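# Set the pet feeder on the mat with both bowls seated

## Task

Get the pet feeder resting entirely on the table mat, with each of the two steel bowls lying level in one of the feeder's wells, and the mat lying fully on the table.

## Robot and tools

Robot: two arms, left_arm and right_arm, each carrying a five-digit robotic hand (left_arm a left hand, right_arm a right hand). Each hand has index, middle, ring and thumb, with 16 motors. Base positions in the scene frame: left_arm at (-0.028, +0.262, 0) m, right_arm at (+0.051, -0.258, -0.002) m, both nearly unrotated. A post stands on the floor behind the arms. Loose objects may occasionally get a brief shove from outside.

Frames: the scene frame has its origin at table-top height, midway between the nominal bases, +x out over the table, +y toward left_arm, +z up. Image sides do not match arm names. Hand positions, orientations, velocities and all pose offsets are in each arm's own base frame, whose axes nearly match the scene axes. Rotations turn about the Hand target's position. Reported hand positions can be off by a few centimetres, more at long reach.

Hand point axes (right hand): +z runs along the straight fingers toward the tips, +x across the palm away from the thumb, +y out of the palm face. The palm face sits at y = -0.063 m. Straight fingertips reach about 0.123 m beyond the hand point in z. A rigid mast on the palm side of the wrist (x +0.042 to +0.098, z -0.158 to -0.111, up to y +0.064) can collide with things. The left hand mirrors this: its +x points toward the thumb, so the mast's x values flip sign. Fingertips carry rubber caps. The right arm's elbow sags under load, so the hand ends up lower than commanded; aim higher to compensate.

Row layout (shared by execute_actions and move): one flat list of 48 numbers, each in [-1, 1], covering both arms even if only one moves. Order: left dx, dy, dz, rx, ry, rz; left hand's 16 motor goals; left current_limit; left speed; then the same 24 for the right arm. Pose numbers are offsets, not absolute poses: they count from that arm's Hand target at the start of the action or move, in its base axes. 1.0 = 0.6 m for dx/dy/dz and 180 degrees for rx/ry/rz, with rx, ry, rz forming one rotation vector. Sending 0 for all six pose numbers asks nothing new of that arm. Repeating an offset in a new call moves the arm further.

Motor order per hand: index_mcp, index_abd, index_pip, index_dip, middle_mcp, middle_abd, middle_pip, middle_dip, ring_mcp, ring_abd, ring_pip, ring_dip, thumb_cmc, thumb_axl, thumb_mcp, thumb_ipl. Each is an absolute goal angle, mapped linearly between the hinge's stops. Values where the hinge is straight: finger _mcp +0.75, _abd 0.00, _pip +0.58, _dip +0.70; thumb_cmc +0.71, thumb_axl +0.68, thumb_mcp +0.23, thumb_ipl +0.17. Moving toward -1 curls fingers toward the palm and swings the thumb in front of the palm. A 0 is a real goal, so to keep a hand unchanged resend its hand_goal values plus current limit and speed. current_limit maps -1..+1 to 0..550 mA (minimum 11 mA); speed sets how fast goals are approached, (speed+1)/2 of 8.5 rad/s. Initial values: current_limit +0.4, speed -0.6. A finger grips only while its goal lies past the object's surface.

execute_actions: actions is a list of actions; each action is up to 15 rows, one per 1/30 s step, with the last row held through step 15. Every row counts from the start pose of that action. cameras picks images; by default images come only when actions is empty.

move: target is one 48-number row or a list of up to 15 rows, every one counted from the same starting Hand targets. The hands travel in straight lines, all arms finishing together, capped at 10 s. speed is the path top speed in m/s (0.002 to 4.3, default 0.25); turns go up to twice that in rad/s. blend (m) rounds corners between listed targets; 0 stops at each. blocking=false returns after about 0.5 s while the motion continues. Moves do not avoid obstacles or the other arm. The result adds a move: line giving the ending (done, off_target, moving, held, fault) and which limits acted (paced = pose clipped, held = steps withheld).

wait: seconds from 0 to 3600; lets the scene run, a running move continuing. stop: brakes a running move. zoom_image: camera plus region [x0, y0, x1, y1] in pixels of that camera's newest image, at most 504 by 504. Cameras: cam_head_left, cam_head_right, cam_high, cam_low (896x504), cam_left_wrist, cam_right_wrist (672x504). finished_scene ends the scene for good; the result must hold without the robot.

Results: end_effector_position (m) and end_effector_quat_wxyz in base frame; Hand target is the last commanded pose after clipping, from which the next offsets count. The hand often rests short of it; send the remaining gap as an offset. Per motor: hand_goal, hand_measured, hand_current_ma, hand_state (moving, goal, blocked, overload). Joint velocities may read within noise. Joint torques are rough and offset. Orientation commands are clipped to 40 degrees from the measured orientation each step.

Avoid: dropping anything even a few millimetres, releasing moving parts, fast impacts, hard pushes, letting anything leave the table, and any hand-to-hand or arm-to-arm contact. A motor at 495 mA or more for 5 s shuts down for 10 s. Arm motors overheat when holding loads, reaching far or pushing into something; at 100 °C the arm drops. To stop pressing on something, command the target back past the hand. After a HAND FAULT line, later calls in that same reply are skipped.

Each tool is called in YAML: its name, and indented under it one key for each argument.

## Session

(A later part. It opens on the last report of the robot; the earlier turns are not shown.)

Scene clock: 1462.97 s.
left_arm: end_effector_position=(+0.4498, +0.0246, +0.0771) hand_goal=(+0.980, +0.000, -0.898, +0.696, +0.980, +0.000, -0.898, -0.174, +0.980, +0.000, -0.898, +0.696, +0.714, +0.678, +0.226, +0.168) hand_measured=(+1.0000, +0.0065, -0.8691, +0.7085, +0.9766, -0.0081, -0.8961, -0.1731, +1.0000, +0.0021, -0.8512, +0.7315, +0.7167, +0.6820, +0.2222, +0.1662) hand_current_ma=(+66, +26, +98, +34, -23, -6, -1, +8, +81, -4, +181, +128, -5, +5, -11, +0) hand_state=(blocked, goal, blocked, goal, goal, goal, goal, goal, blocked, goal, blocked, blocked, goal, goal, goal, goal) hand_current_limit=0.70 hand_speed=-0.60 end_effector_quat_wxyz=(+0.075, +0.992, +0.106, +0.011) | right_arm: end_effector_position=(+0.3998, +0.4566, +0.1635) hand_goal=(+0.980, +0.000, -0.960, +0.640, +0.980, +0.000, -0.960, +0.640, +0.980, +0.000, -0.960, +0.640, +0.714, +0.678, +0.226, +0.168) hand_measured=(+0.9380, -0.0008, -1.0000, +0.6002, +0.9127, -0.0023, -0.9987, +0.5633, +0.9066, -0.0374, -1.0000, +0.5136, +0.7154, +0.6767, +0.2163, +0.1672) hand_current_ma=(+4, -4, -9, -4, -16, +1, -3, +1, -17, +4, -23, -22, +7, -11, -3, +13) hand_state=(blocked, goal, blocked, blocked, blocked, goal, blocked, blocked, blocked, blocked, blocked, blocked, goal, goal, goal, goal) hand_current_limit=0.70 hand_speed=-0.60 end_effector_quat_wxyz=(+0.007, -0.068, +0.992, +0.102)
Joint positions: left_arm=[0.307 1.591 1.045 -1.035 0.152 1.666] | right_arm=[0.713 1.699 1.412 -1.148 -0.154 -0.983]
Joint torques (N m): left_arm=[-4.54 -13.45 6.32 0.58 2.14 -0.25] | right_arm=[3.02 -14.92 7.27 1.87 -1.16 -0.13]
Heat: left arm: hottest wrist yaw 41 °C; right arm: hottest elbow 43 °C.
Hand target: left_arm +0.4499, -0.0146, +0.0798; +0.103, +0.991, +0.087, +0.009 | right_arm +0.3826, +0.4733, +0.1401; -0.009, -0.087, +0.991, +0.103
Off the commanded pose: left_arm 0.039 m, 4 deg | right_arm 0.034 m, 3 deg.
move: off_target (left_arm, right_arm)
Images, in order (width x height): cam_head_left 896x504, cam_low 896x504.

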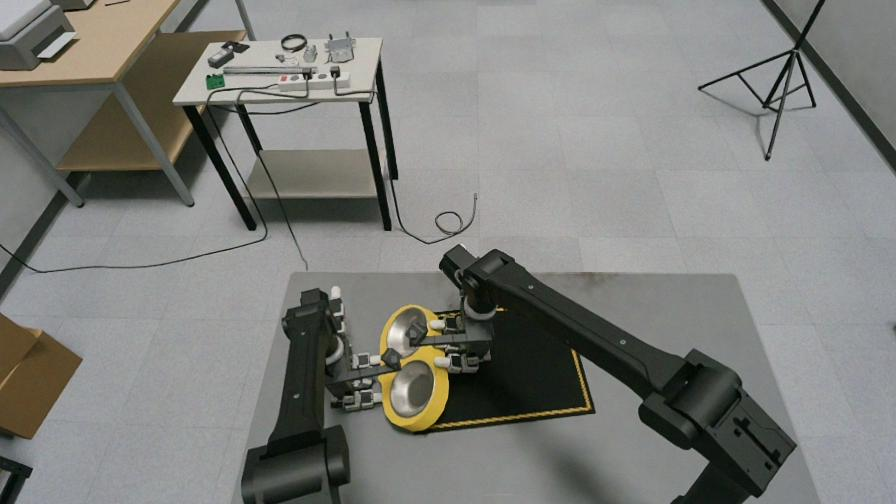

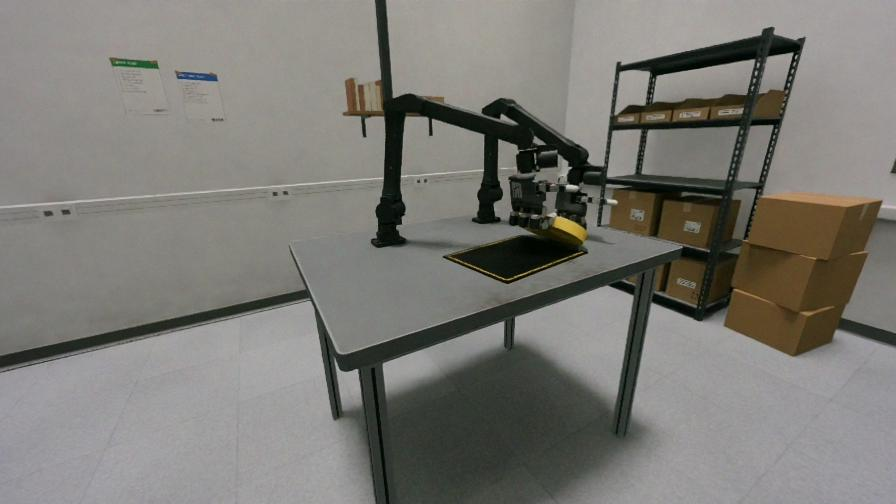

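execute_actions:
  actions: []

Scene clock: 1493.77 s.
left_arm: end_effector_position=(+0.4498, +0.0246, +0.0771) hand_goal=(+0.980, +0.000, -0.898, +0.696, +0.980, +0.000, -0.898, -0.174, +0.980, +0.000, -0.898, +0.696, +0.714, +0.678, +0.226, +0.168) hand_measured=(+1.0000, +0.0065, -0.8691, +0.7085, +0.9766, -0.0081, -0.8961, -0.1731, +1.0000, +0.0021, -0.8499, +0.7315, +0.7167, +0.6820, +0.2222, +0.1662) hand_current_ma=(+64, +25, +102, +35, -20, -8, +5, +2, +85, +1, +183, +132, -4, +2, -10, -3) hand_state=(blocked, goal, blocked, goal, goal, goal, goal, goal, blocked, goal, blocked, blocked, goal, goal, goal, goal) hand_current_limit=0.70 hand_speed=-0.60 end_effector_quat_wxyz=(+0.075, +0.992, +0.106, +0.011) | right_arm: end_effector_position=(+0.3998, +0.4566, +0.1635) hand_goal=(+0.980, +0.000, -0.960, +0.640, +0.980, +0.000, -0.960, +0.640, +0.980, +0.000, -0.960, +0.640, +0.714, +0.678, +0.226, +0.168) hand_measured=(+0.9380, -0.0008, -1.0000, +0.6002, +0.9139, -0.0023, -1.0000, +0.5620, +0.9066, -0.0374, -1.0000, +0.5136, +0.7154, +0.6777, +0.2163, +0.1681) hand_current_ma=(+5, +0, -16, -1, -8, -9, -2, -14, -12, +3, -4, -23, +4, -13, -12, +8) hand_state=(blocked, goal, blocked, blocked, blocked, goal, blocked, blocked, blocked, blocked, blocked, blocked, goal, goal, goal, goal) hand_current_limit=0.70 hand_speed=-0.60 end_effector_quat_wxyz=(+0.007, -0.068, +0.992, +0.102)
Joint positions: left_arm=[0.307 1.591 1.045 -1.035 0.152 1.666] | right_arm=[0.713 1.699 1.412 -1.148 -0.154 -0.983]
Joint velocities: within noise
Joint torques (N m): left_arm=[-4.48 -13.45 6.32 0.58 2.14 -0.26] | right_arm=[3.14 -14.97 7.24 1.89 -1.14 -0.13]
Motor temperatures (°C): left_arm=[28 33 36 30 41 28] | right_arm=[28 32 43 27 30 28]
Heat: left arm: hottest wrist yaw 41 °C; right arm: hottest elbow 43 °C.
Hand target: left_arm +0.4499, -0.0146, +0.0798; +0.103, +0.991, +0.087, +0.009 | right_arm +0.3827, +0.4733, +0.1401; -0.009, -0.087, +0.991, +0.103
Off the commanded pose: left_arm 0.039 m, 4 deg | right_arm 0.034 m, 3 deg.

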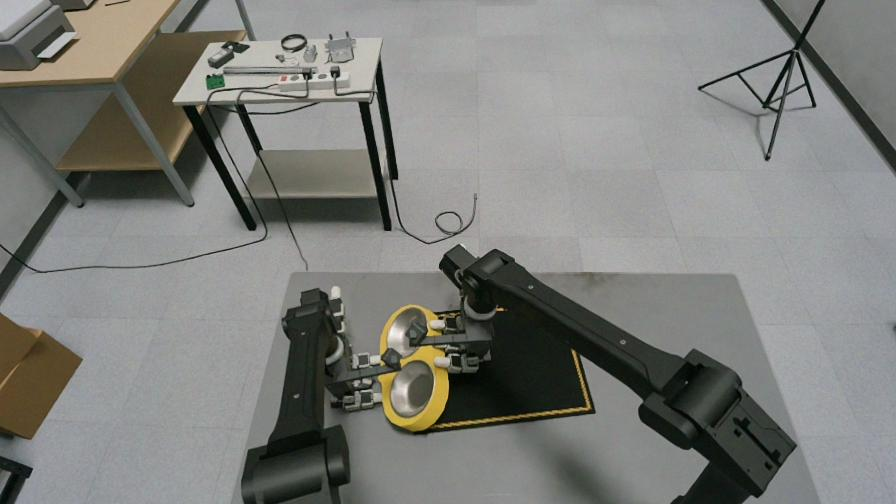

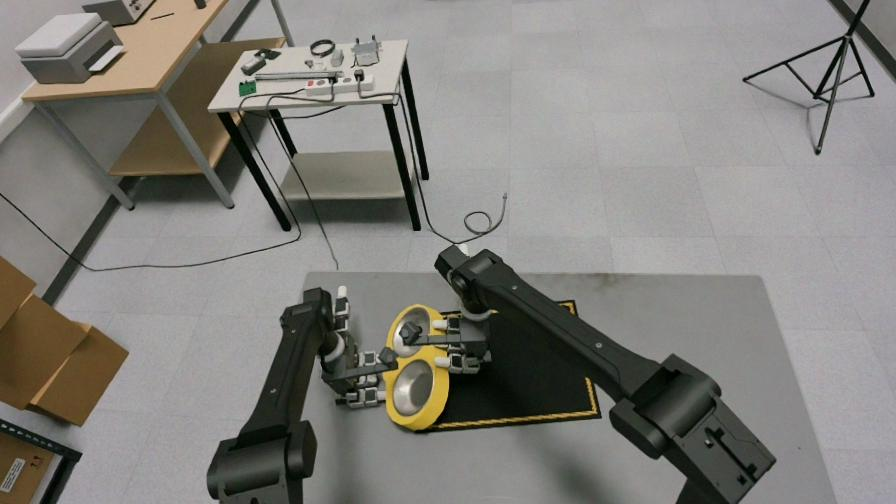

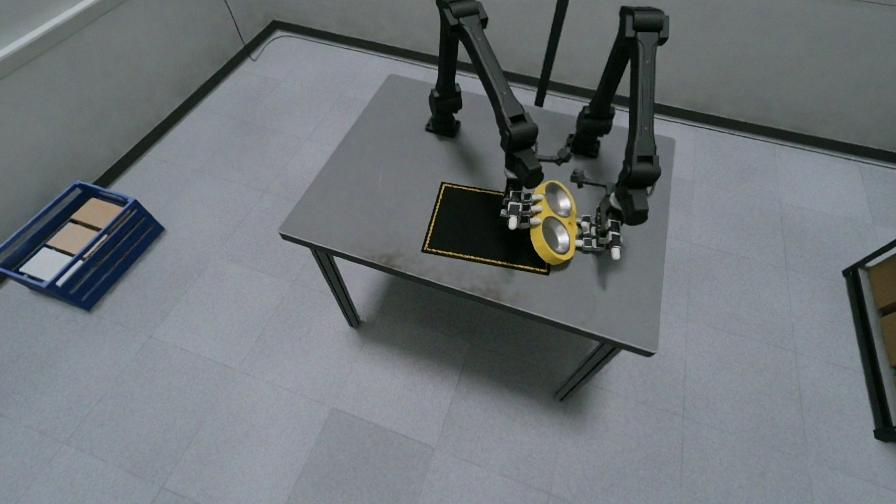

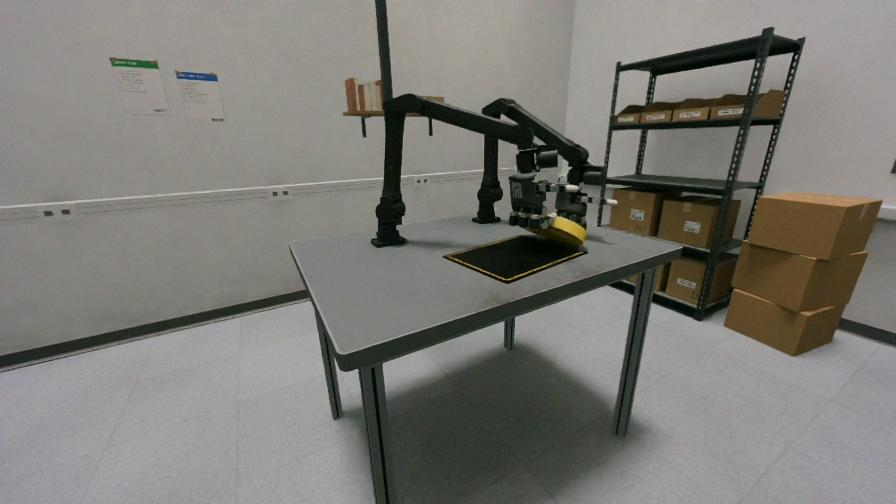

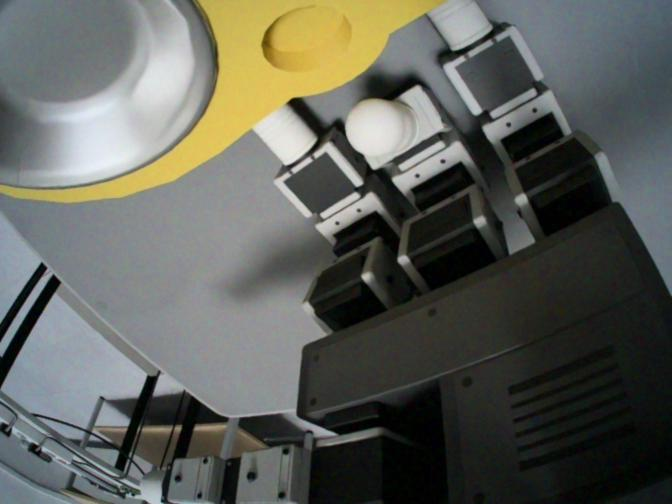

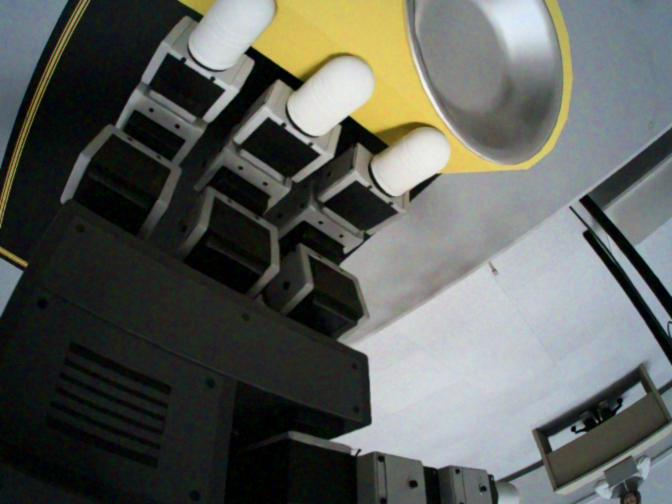

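move:
  target: [0,-0.0167,0,0,0,0,0.98,0,-0.898,0.696,0.98,0,-0.898,-0.174,0.98,0,-0.898,0.696,0.714,0.678,0.226,0.168,0.7,-0.6,0,-0.03,-0.0067,0,0,0,0.98,0,-0.96,0.64,0.98,0,-0.96,0.64,0.98,0,-0.96,0.64,0.714,0.678,0.226,0.168,0.7,-0.6]
  speed: 0.025
  cameras: ["cam_high", "cam_low"]

zoom_image:
  camera: "cam_low"
  region: [440, 120, 680, 300]

Scene clock: 1500.73 s.
left_arm: end_effector_position=(+0.4501, -0.0239, +0.0804) hand_goal=(+0.980, +0.000, -0.898, +0.696, +0.980, +0.000, -0.898, -0.174, +0.980, +0.000, -0.898, +0.696, +0.714, +0.678, +0.226, +0.168) hand_measured=(+0.9874, +0.0021, -0.8871, +0.7022, +0.9766, -0.0066, -0.8961, -0.1731, +0.9826, +0.0021, -0.8858, +0.7009, +0.7167, +0.6820, +0.2212, +0.1662) hand_current_ma=(+16, +19, +32, +8, -14, -6, +2, +5, +18, +1, +55, +16, -2, +4, -9, -4) hand_state=(goal, goal, goal, goal, goal, goal, goal, goal, goal, goal, goal, goal, goal, goal, goal, goal) hand_current_limit=0.70 hand_speed=-0.60 end_effector_quat_wxyz=(+0.101, +0.991, +0.083, +0.006) | right_arm: end_effector_position=(+0.3831, +0.4549, +0.1471) hand_goal=(+0.980, +0.000, -0.960, +0.640, +0.980, +0.000, -0.960, +0.640, +0.980, +0.000, -0.960, +0.640, +0.714, +0.678, +0.226, +0.168) hand_measured=(+0.9802, +0.0051, -0.9602, +0.6308, +0.9766, -0.0023, -0.9602, +0.6308, +0.9850, -0.0154, -0.9525, +0.6334, +0.7180, +0.6767, +0.2163, +0.1681) hand_current_ma=(+7, -9, -4, -10, -6, -13, -6, +4, +9, +8, -5, -1, +10, +2, +0, +4) hand_state=(goal, goal, goal, goal, goal, goal, goal, goal, goal, goal, goal, goal, goal, goal, goal, goal) hand_current_limit=0.70 hand_speed=-0.60 end_effector_quat_wxyz=(-0.004, -0.083, +0.991, +0.106)
Joint positions: left_arm=[0.216 1.584 1.03 -1.032 0.203 1.621] | right_arm=[0.721 1.692 1.356 -1.114 -0.176 -1.005]
Joint torques (N m): left_arm=[-0.03 -12.98 6.99 0.85 0.44 -0.07] | right_arm=[-0.67 -16.03 8.14 1.13 -0.33 -0.17]
Heat: left arm: hottest wrist yaw 41 °C; right arm: hottest elbow 43 °C.
Hand target: left_arm +0.4498, -0.0246, +0.0796; +0.103, +0.991, +0.087, +0.009 | right_arm +0.3827, +0.4553, +0.1359; -0.009, -0.087, +0.991, +0.103
Off the commanded pose: left_arm 0.001 m, 1 deg | right_arm 0.011 m, 1 deg.
move: off_target (right_arm)

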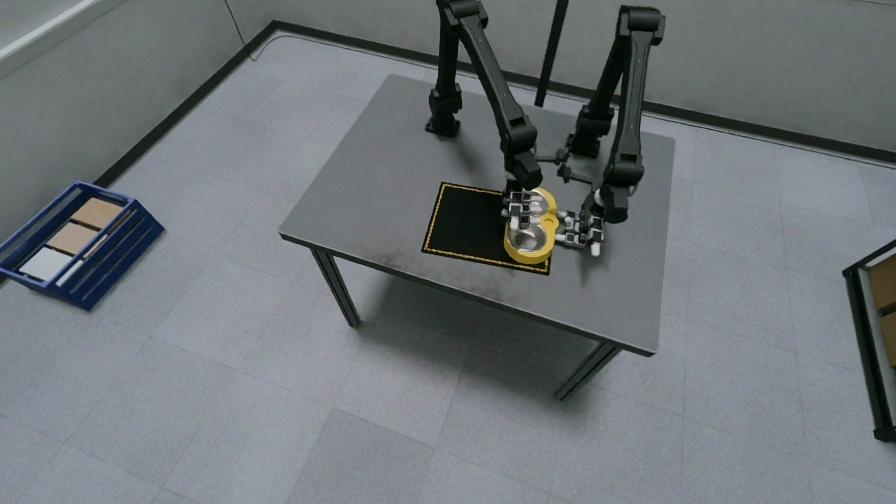

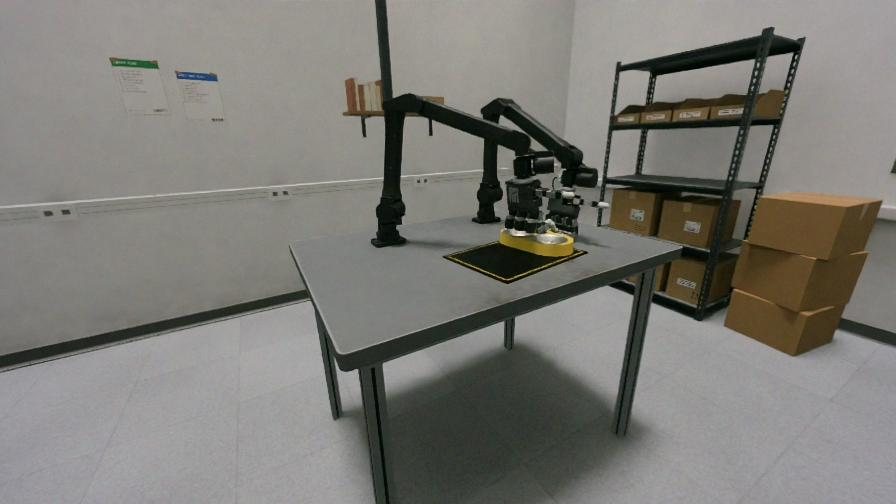

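Scaled by 2.100 from the camera's image (finer frame: 1280x720).

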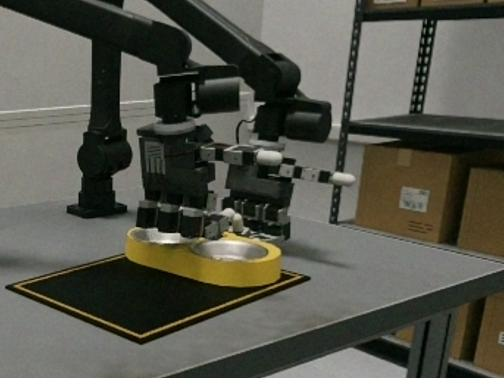

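execute_actions:
  actions: []

zoom_image:
  camera: "cam_head_left"
  region: [300, 280, 620, 460]

zoom_image:
  camera: "cam_high"
  region: [400, 160, 640, 300]

Scene clock: 1503.47 s.
left_arm: end_effector_position=(+0.4501, -0.0239, +0.0804) hand_goal=(+0.980, +0.000, -0.898, +0.696, +0.980, +0.000, -0.898, -0.174, +0.980, +0.000, -0.898, +0.696, +0.714, +0.678, +0.226, +0.168) hand_measured=(+0.9862, +0.0021, -0.8871, +0.7022, +0.9766, -0.0066, -0.8961, -0.1731, +0.9838, +0.0021, -0.8858, +0.7009, +0.7167, +0.6820, +0.2222, +0.1662) hand_current_ma=(+12, +11, +38, +17, -9, -2, +1, +1, +15, -7, +47, +15, -4, +3, -8, +4) hand_state=(goal, goal, goal, goal, goal, goal, goal, goal, goal, goal, goal, goal, goal, goal, goal, goal) hand_current_limit=0.70 hand_speed=-0.60 end_effector_quat_wxyz=(+0.101, +0.991, +0.083, +0.006) | right_arm: end_effector_position=(+0.3831, +0.4549, +0.1471) hand_goal=(+0.980, +0.000, -0.960, +0.640, +0.980, +0.000, -0.960, +0.640, +0.980, +0.000, -0.960, +0.640, +0.714, +0.678, +0.226, +0.168) hand_measured=(+0.9802, +0.0051, -0.9602, +0.6295, +0.9778, -0.0023, -0.9602, +0.6321, +0.9850, -0.0154, -0.9525, +0.6321, +0.7192, +0.6767, +0.2173, +0.1681) hand_current_ma=(-1, -15, +0, -13, -21, -9, +12, -11, -6, +11, -3, -14, +22, -9, +3, +8) hand_state=(goal, goal, goal, goal, goal, goal, goal, goal, goal, goal, goal, goal, goal, goal, goal, goal) hand_current_limit=0.70 hand_speed=-0.60 end_effector_quat_wxyz=(-0.004, -0.083, +0.991, +0.106)
Joint positions: left_arm=[0.216 1.584 1.03 -1.032 0.203 1.62] | right_arm=[0.721 1.692 1.356 -1.114 -0.176 -1.005]
Joint velocities: within noise
Joint torques (N m): left_arm=[-0.03 -13.04 7.01 0.84 0.43 -0.09] | right_arm=[-0.09 -15.68 8.24 1.13 -0.33 -0.18]
Motor temperatures (°C): left_arm=[28 33 36 30 41 28] | right_arm=[28 32 43 27 30 28]
Heat: left arm: hottest wrist yaw 41 °C; right arm: hottest elbow 43 °C.
Hand target: left_arm +0.4498, -0.0246, +0.0796; +0.103, +0.991, +0.087, +0.009 | right_arm +0.3827, +0.4553, +0.1359; -0.009, -0.087, +0.991, +0.103
Off the commanded pose: left_arm 0.001 m, 1 deg | right_arm 0.011 m, 1 deg.

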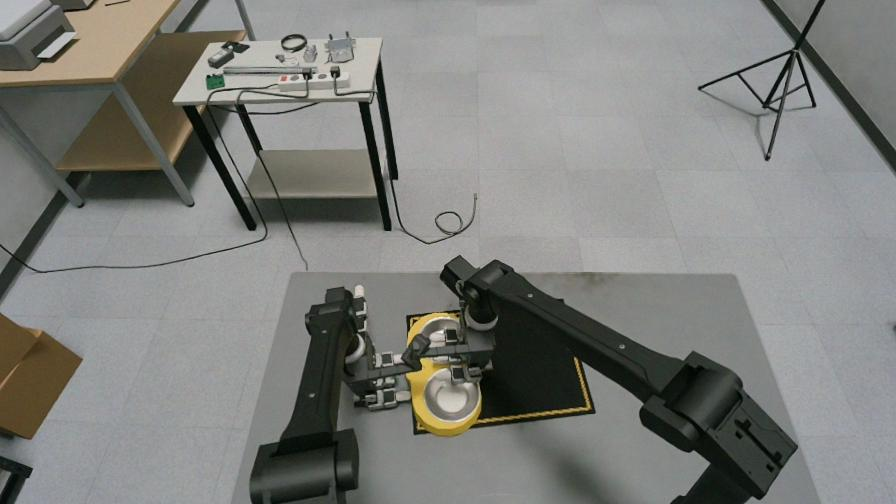

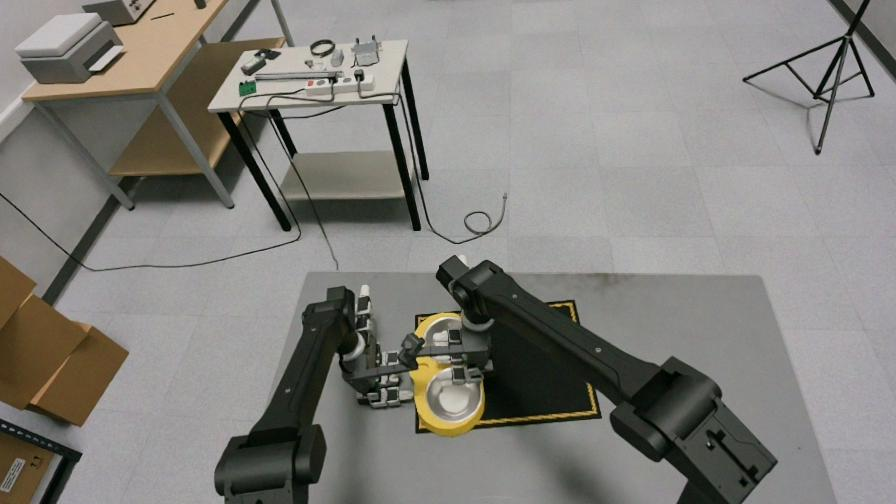

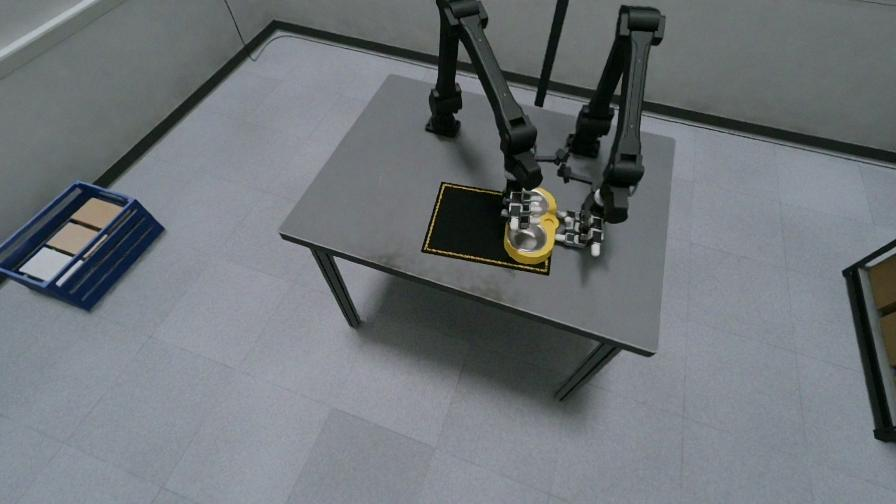

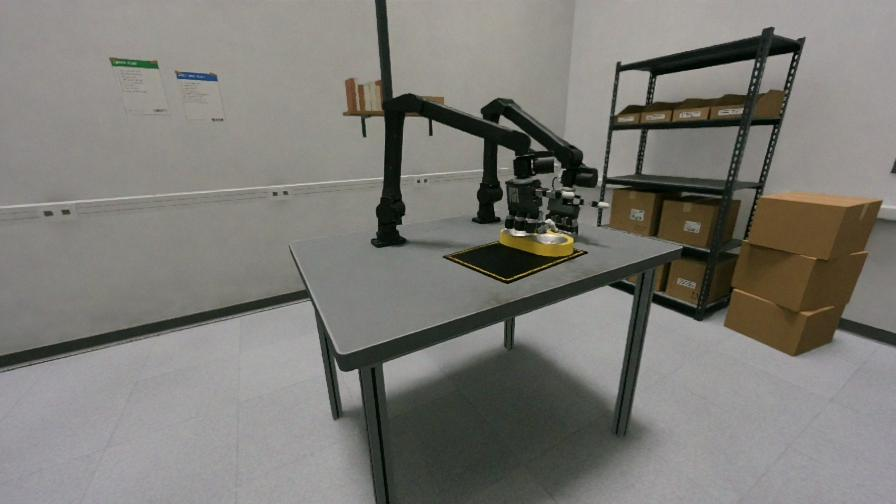

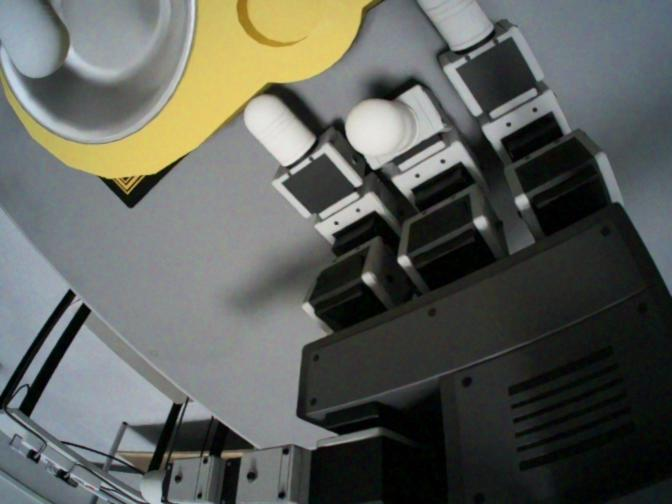

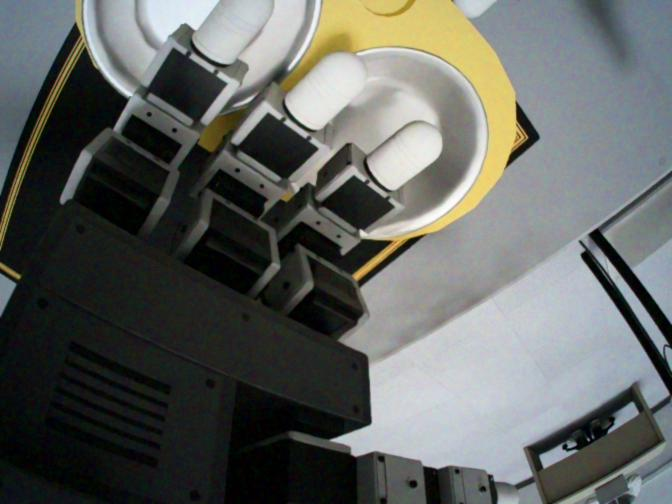

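Scaled by 1.575 from the camera's image (finer frame: 1280x720).

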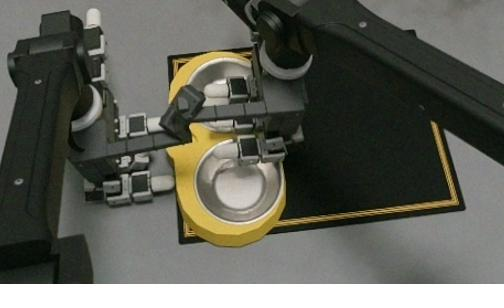

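Scaled by 2.100 from the camera's image (finer frame: 1280x720).

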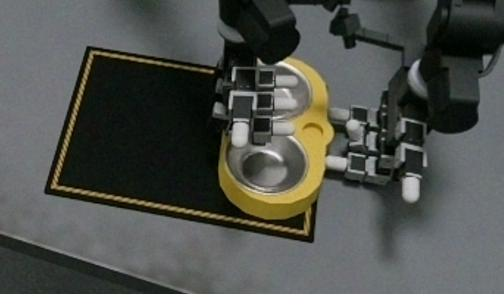

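move:
  target:
    - [0,0,0,0,0,0,0.98,0,-0.898,0.696,0.98,0,-0.898,-0.174,0.98,0,-0.898,0.696,0.714,0.678,0.226,0.168,0.7,-0.6,0,0,0.117,0,0,0,0.98,0,-0.96,0.64,0.98,0,-0.96,0.64,0.98,0,-0.96,0.64,0.714,0.678,0.226,0.168,0.7,-0.6]
    - [0,0,0,0,0,0,0.98,0,-0.898,0.696,0.98,0,-0.898,-0.174,0.98,0,-0.898,0.696,0.714,0.678,0.226,0.168,0.7,-0.6,0,-0.58,0.15,0,0,0,0.98,0,-0.96,0.64,0.98,0,-0.96,0.64,0.98,0,-0.96,0.64,0.714,0.678,0.226,0.168,0.7,-0.6]
  speed: 0.15
  blend: 0.02
  cameras: ["cam_head_left", "cam_high", "cam_left_wrist"]

zoom_image:
  camera: "cam_head_left"
  region: [360, 280, 620, 440]

Scene clock: 1565.63 s.
left_arm: end_effector_position=(+0.4501, -0.0239, +0.0804) hand_goal=(+0.980, +0.000, -0.898, +0.696, +0.980, +0.000, -0.898, -0.174, +0.980, +0.000, -0.898, +0.696, +0.714, +0.678, +0.226, +0.168) hand_measured=(+0.9862, +0.0021, -0.8871, +0.7022, +0.9766, -0.0066, -0.8961, -0.1744, +0.9826, +0.0021, -0.8858, +0.6996, +0.7167, +0.6820, +0.2222, +0.1653) hand_current_ma=(+13, +15, +39, +8, -22, -2, +5, +8, +15, -4, +52, +16, +5, +15, -13, +7) hand_state=(goal, goal, goal, goal, goal, goal, goal, goal, goal, goal, goal, goal, goal, goal, goal, goal) hand_current_limit=0.70 hand_speed=-0.60 end_effector_quat_wxyz=(+0.101, +0.991, +0.083, +0.006) | right_arm: end_effector_position=(+0.3863, +0.1090, +0.2242) hand_goal=(+0.980, +0.000, -0.960, +0.640, +0.980, +0.000, -0.960, +0.640, +0.980, +0.000, -0.960, +0.640, +0.714, +0.678, +0.226, +0.168) hand_measured=(+0.9862, +0.0036, -0.9602, +0.6295, +0.9838, -0.0008, -0.9602, +0.6308, +0.9910, -0.0154, -0.9525, +0.6346, +0.7180, +0.6767, +0.2163, +0.1672) hand_current_ma=(+6, -1, -18, -3, -17, -7, +1, +4, -1, +8, +0, -5, +3, -7, -4, +5) hand_state=(goal, goal, goal, goal, goal, goal, goal, goal, goal, goal, goal, goal, goal, goal, goal, goal) hand_current_limit=0.70 hand_speed=-0.60 end_effector_quat_wxyz=(-0.008, -0.081, +0.991, +0.102)
Joint positions: left_arm=[0.216 1.584 1.03 -1.032 0.203 1.62] | right_arm=[-0.029 1.362 1.193 -1.441 -0.201 -1.767]
Joint torques (N m): left_arm=[-0.09 -12.98 7.01 0.84 0.44 -0.09] | right_arm=[-0.38 -11.63 8.62 0.14 -0.45 -0.19]
Motor temperatures (°C): left_arm=[28 33 37 30 33 28] | right_arm=[28 33 43 27 29 28]
Heat: left arm: hottest elbow 37 °C; right arm: hottest elbow 43 °C.
Hand target: left_arm +0.4498, -0.0246, +0.0796; +0.103, +0.991, +0.087, +0.009 | right_arm +0.3828, +0.1074, +0.2259; -0.009, -0.087, +0.991, +0.103
Off the commanded pose: left_arm 0.001 m, 1 deg | right_arm 0.004 m, 1 deg.
move: done

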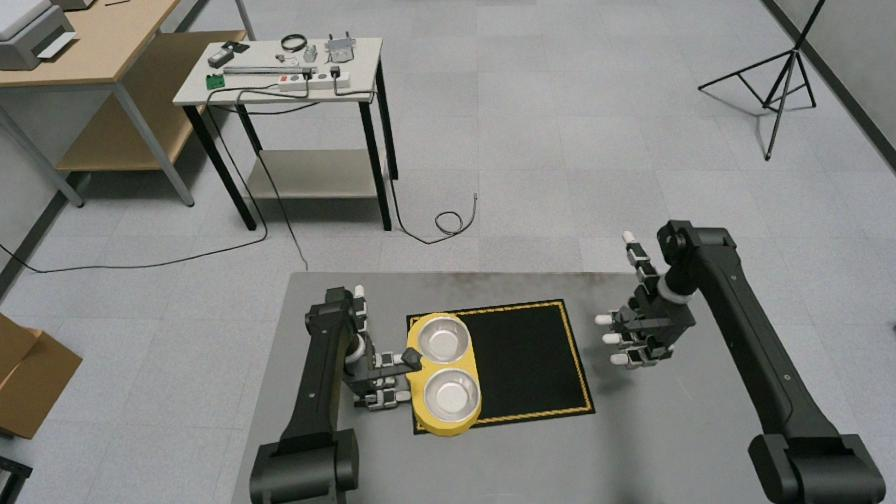

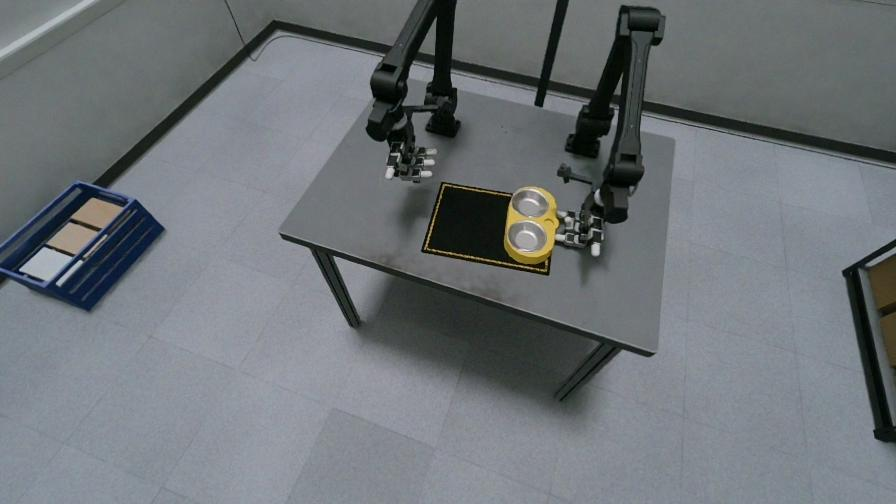

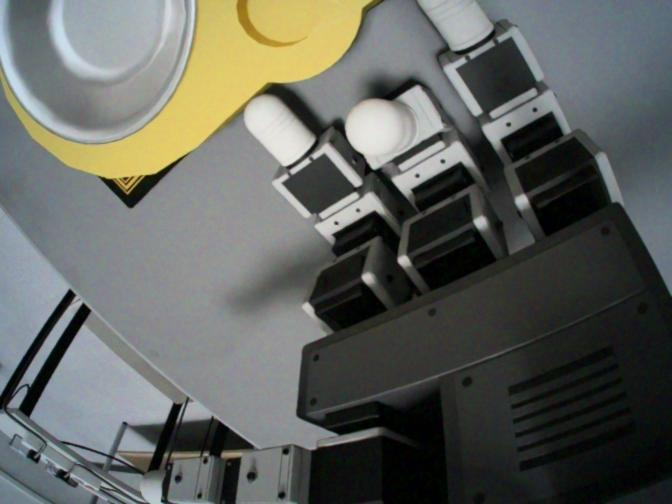

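Scaled by 1.938 from the camera's image (finer frame: 1280x720).

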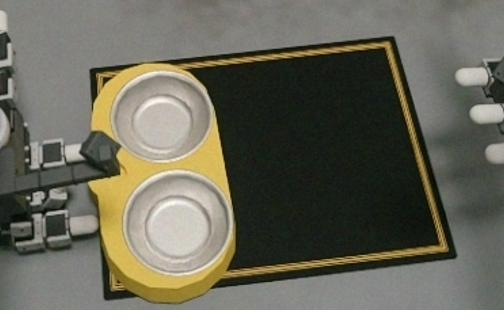

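move:
  target: [-0.0167,-0.025,0.0133,0,0,0.0833,0.98,0,-0.898,0.696,0.98,0,-0.898,-0.174,0.98,0,-0.898,0.696,0.714,0.678,0.226,0.168,0.7,-0.6,0,0,0,0,0,0,0.98,0,-0.96,0.64,0.98,0,-0.96,0.64,0.98,0,-0.96,0.64,0.714,0.678,0.226,0.168,0.7,-0.6]
  speed: 0.05
  cameras: ["cam_head_left", "cam_left_wrist"]

zoom_image:
  camera: "cam_head_left"
  region: [360, 280, 620, 440]

Scene clock: 1589.53 s.
left_arm: end_effector_position=(+0.4390, -0.0349, +0.0861) hand_goal=(+0.980, +0.000, -0.898, +0.696, +0.980, +0.000, -0.898, -0.174, +0.980, +0.000, -0.898, +0.696, +0.714, +0.678, +0.226, +0.168) hand_measured=(+0.9814, +0.0065, -0.8884, +0.7022, +0.9766, -0.0066, -0.8961, -0.1744, +0.9910, +0.0021, -0.8871, +0.6996, +0.7167, +0.6820, +0.2222, +0.1662) hand_current_ma=(+6, +25, +27, +12, -24, -4, +4, +11, +43, -5, +47, +14, -1, +12, -8, -1) hand_state=(goal, goal, goal, goal, goal, goal, goal, goal, goal, goal, goal, goal, goal, goal, goal, goal) hand_current_limit=0.70 hand_speed=-0.60 end_effector_quat_wxyz=(+0.100, +0.971, +0.215, +0.015) | right_arm: end_effector_position=(+0.3863, +0.1090, +0.2242) hand_goal=(+0.980, +0.000, -0.960, +0.640, +0.980, +0.000, -0.960, +0.640, +0.980, +0.000, -0.960, +0.640, +0.714, +0.678, +0.226, +0.168) hand_measured=(+0.9862, +0.0051, -0.9615, +0.6295, +0.9826, -0.0008, -0.9602, +0.6308, +0.9898, -0.0154, -0.9538, +0.6346, +0.7167, +0.6767, +0.2163, +0.1681) hand_current_ma=(+1, -10, -6, -1, -9, -10, +13, -16, +3, -1, -3, -8, +8, +3, -3, -3) hand_state=(goal, goal, goal, goal, goal, goal, goal, goal, goal, goal, goal, goal, goal, goal, goal, goal) hand_current_limit=0.70 hand_speed=-0.60 end_effector_quat_wxyz=(-0.008, -0.081, +0.991, +0.102)
Joint positions: left_arm=[0.172 1.462 0.908 -0.976 0.199 1.302] | right_arm=[-0.029 1.362 1.193 -1.441 -0.201 -1.768]
Joint torques (N m): left_arm=[-0.91 -11.46 7.13 1.18 0.28 -0.14] | right_arm=[-0.38 -11.58 8.62 0.12 -0.46 -0.27]
Heat: left arm: hottest elbow 37 °C; right arm: hottest elbow 43 °C.
Hand target: left_arm +0.4398, -0.0396, +0.0877; +0.101, +0.971, +0.216, +0.022 | right_arm +0.3828, +0.1074, +0.2259; -0.009, -0.087, +0.991, +0.103
Off the commanded pose: left_arm 0.005 m, 1 deg | right_arm 0.004 m, 1 deg.
move: done

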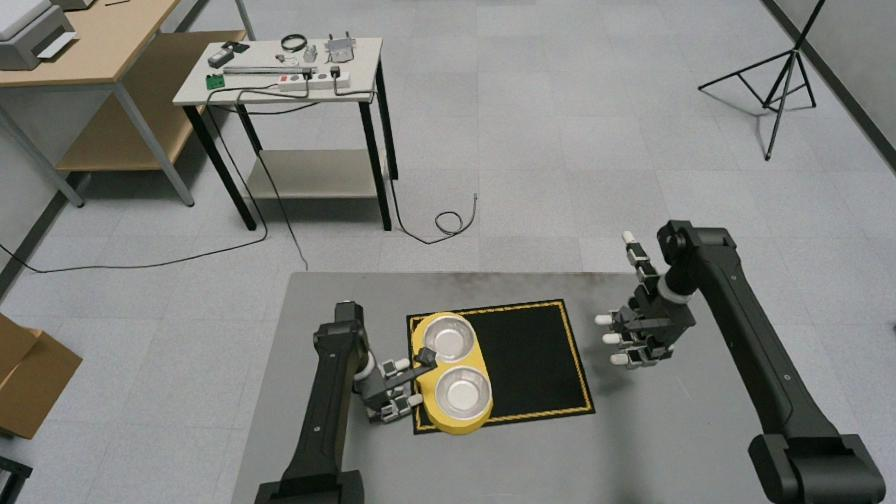

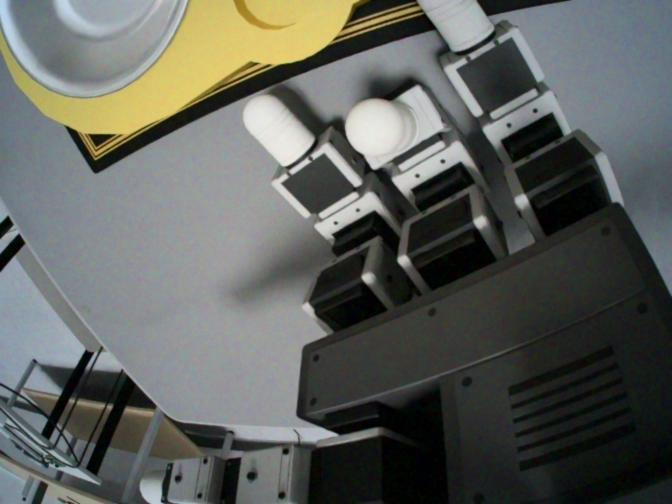

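Scaled by 1.938 from the camera's image (finer frame: 1280x720).

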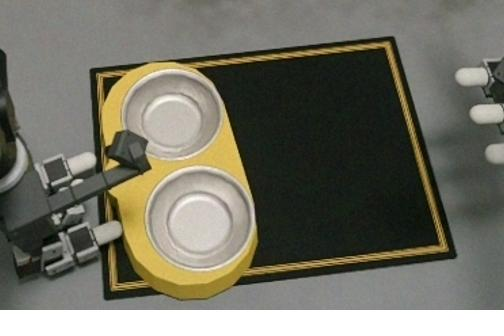

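move:
  target: [-0.008,-0.05,0,0,0,0.0833,0.98,0,-0.898,0.696,0.98,0,-0.898,-0.174,0.98,0,-0.898,0.696,0.714,0.678,0.226,0.168,0.7,-0.6,0,0,0,0,0,0,0.98,0,-0.96,0.64,0.98,0,-0.96,0.64,0.98,0,-0.96,0.64,0.714,0.678,0.226,0.168,0.7,-0.6]
  speed: 0.05
  cameras: ["cam_head_left", "cam_left_wrist"]

zoom_image:
  camera: "cam_head_left"
  region: [360, 280, 620, 440]

Scene clock: 1600.93 s.
left_arm: end_effector_position=(+0.4338, -0.0657, +0.0855) hand_goal=(+0.980, +0.000, -0.898, +0.696, +0.980, +0.000, -0.898, -0.174, +0.980, +0.000, -0.898, +0.696, +0.714, +0.678, +0.226, +0.168) hand_measured=(+0.9826, +0.0065, -0.8884, +0.7022, +0.9778, -0.0066, -0.8961, -0.1744, +0.9898, +0.0021, -0.8948, +0.6932, +0.7167, +0.6820, +0.2212, +0.1662) hand_current_ma=(+0, +20, +31, +15, -19, -4, +2, +2, +48, -6, +14, -9, -2, +2, -5, -2) hand_state=(goal, goal, goal, goal, goal, goal, goal, goal, goal, goal, goal, goal, goal, goal, goal, goal) hand_current_limit=0.70 hand_speed=-0.60 end_effector_quat_wxyz=(+0.094, +0.935, +0.340, +0.026) | right_arm: end_effector_position=(+0.3863, +0.1090, +0.2242) hand_goal=(+0.980, +0.000, -0.960, +0.640, +0.980, +0.000, -0.960, +0.640, +0.980, +0.000, -0.960, +0.640, +0.714, +0.678, +0.226, +0.168) hand_measured=(+0.9850, +0.0051, -0.9615, +0.6295, +0.9826, -0.0008, -0.9615, +0.6321, +0.9886, -0.0154, -0.9525, +0.6346, +0.7167, +0.6767, +0.2163, +0.1672) hand_current_ma=(-5, -2, -10, +5, -16, -9, -8, -7, -3, +5, -4, -5, +3, +2, -7, -3) hand_state=(goal, goal, goal, goal, goal, goal, goal, goal, goal, goal, goal, goal, goal, goal, goal, goal) hand_current_limit=0.70 hand_speed=-0.60 end_effector_quat_wxyz=(-0.008, -0.081, +0.991, +0.102)
Joint positions: left_arm=[0.034 1.365 0.808 -0.904 0.163 0.899] | right_arm=[-0.029 1.362 1.193 -1.441 -0.201 -1.768]
Joint torques (N m): left_arm=[-0.91 -9.82 7.36 1.47 0.15 -0.14] | right_arm=[-0.32 -11.63 8.64 0.16 -0.46 -0.26]
Heat: left arm: hottest elbow 37 °C; right arm: hottest elbow 43 °C.
Hand target: left_arm +0.4350, -0.0697, +0.0877; +0.097, +0.935, +0.340, +0.035 | right_arm +0.3828, +0.1074, +0.2259; -0.009, -0.087, +0.991, +0.103
Off the commanded pose: left_arm 0.005 m, 1 deg | right_arm 0.004 m, 1 deg.
move: done

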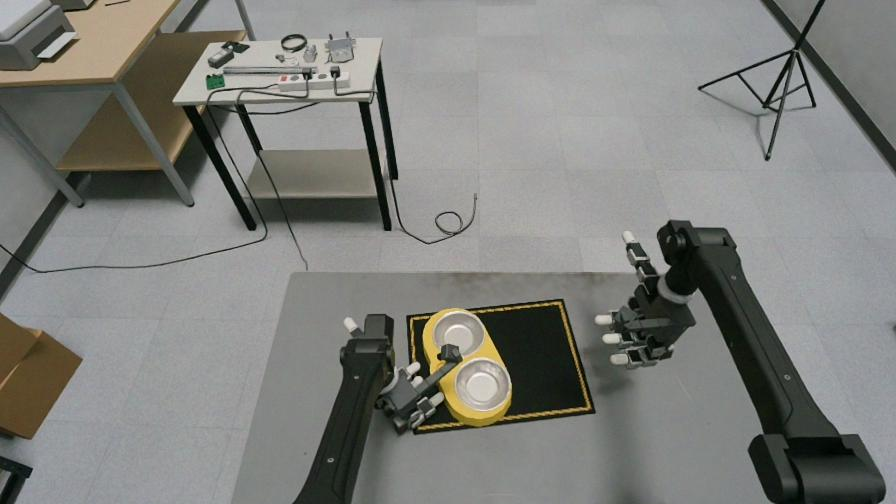

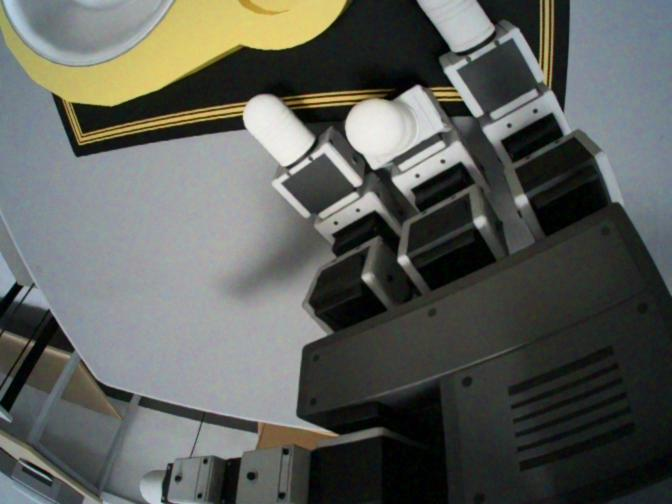

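Scaled by 1.938 from the camera's image (finer frame: 1280x720).

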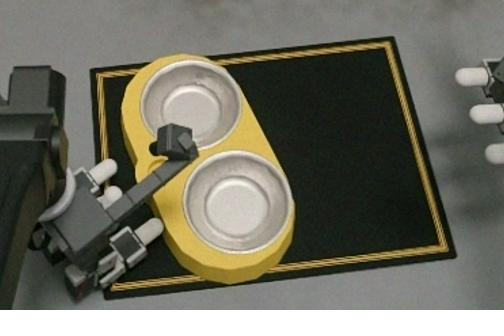

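move:
  target: [0.027,-0.067,0,0,0,0.0556,0.98,0,-0.898,0.696,0.98,0,-0.898,-0.174,0.98,0,-0.898,0.696,0.714,0.678,0.226,0.168,0.7,-0.6,0,0,0,0,0,0,0.98,0,-0.96,0.64,0.98,0,-0.96,0.64,0.98,0,-0.96,0.64,0.714,0.678,0.226,0.168,0.7,-0.6]
  speed: 0.05
  cameras: ["cam_head_left", "cam_left_wrist"]

zoom_image:
  camera: "cam_head_left"
  region: [360, 280, 620, 440]

Scene clock: 1610.87 s.
left_arm: end_effector_position=(+0.4460, -0.1059, +0.0858) hand_goal=(+0.980, +0.000, -0.898, +0.696, +0.980, +0.000, -0.898, -0.174, +0.980, +0.000, -0.898, +0.696, +0.714, +0.678, +0.226, +0.168) hand_measured=(+0.9826, +0.0065, -0.8884, +0.7022, +0.9778, -0.0066, -0.8948, -0.1744, +0.9898, +0.0021, -0.8948, +0.6932, +0.7167, +0.6820, +0.2212, +0.1662) hand_current_ma=(+6, +25, +34, +12, -16, -3, +3, +6, +45, -6, +15, -7, +7, +5, -12, +2) hand_state=(goal, goal, goal, goal, goal, goal, goal, goal, goal, goal, goal, goal, goal, goal, goal, goal) hand_current_limit=0.70 hand_speed=-0.60 end_effector_quat_wxyz=(+0.089, +0.903, +0.419, +0.036) | right_arm: end_effector_position=(+0.3863, +0.1090, +0.2242) hand_goal=(+0.980, +0.000, -0.960, +0.640, +0.980, +0.000, -0.960, +0.640, +0.980, +0.000, -0.960, +0.640, +0.714, +0.678, +0.226, +0.168) hand_measured=(+0.9862, +0.0051, -0.9602, +0.6295, +0.9826, -0.0008, -0.9589, +0.6308, +0.9898, -0.0154, -0.9525, +0.6346, +0.7180, +0.6777, +0.2173, +0.1681) hand_current_ma=(-11, -5, -12, -11, -14, -16, -1, -6, +1, +1, +1, -8, +16, -1, +4, +7) hand_state=(goal, goal, goal, goal, goal, goal, goal, goal, goal, goal, goal, goal, goal, goal, goal, goal) hand_current_limit=0.70 hand_speed=-0.60 end_effector_quat_wxyz=(-0.008, -0.081, +0.991, +0.102)
Joint positions: left_arm=[-0.134 1.365 0.808 -0.857 0.112 0.559] | right_arm=[-0.029 1.362 1.193 -1.441 -0.201 -1.768]
Joint torques (N m): left_arm=[-0.79 -8.82 8.31 1.63 0.01 -0.16] | right_arm=[-0.44 -11.46 8.61 0.1 -0.45 -0.25]
Heat: left arm: hottest elbow 37 °C; right arm: hottest elbow 43 °C.
Hand target: left_arm +0.4513, -0.1099, +0.0878; +0.094, +0.901, +0.421, +0.044 | right_arm +0.3828, +0.1074, +0.2259; -0.009, -0.087, +0.991, +0.103
Off the commanded pose: left_arm 0.007 m, 1 deg | right_arm 0.004 m, 1 deg.
move: done

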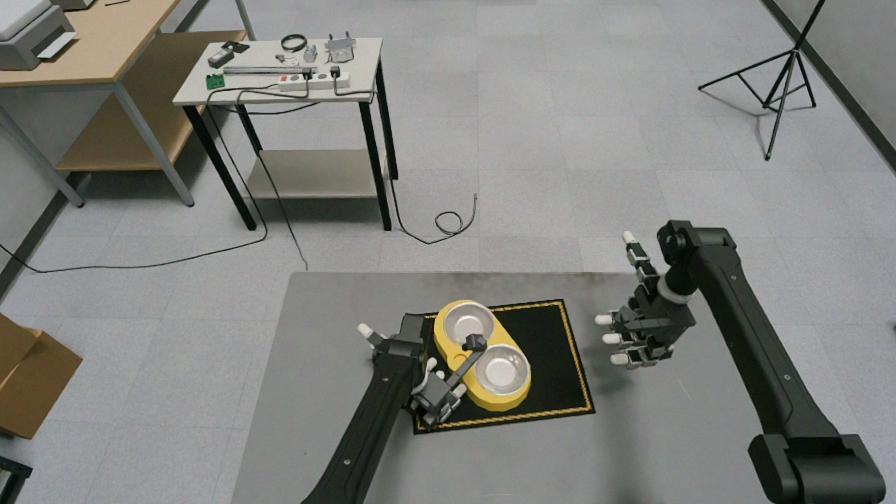

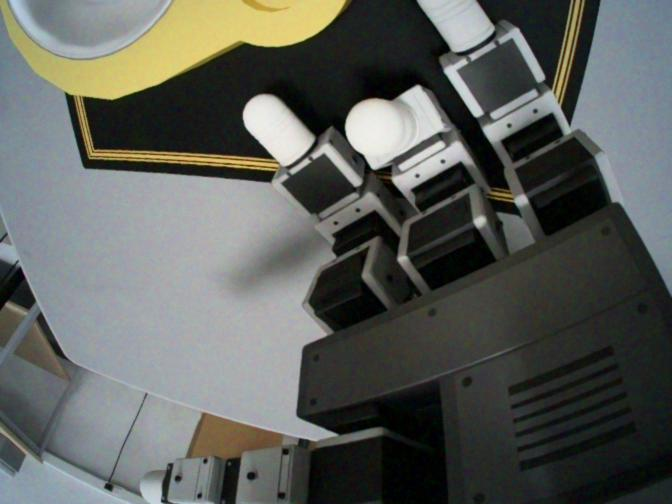

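Scaled by 1.938 from the camera's image (finer frame: 1280x720).

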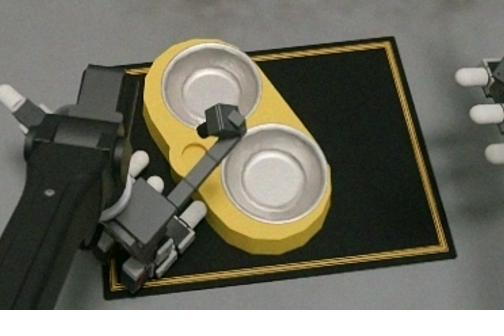

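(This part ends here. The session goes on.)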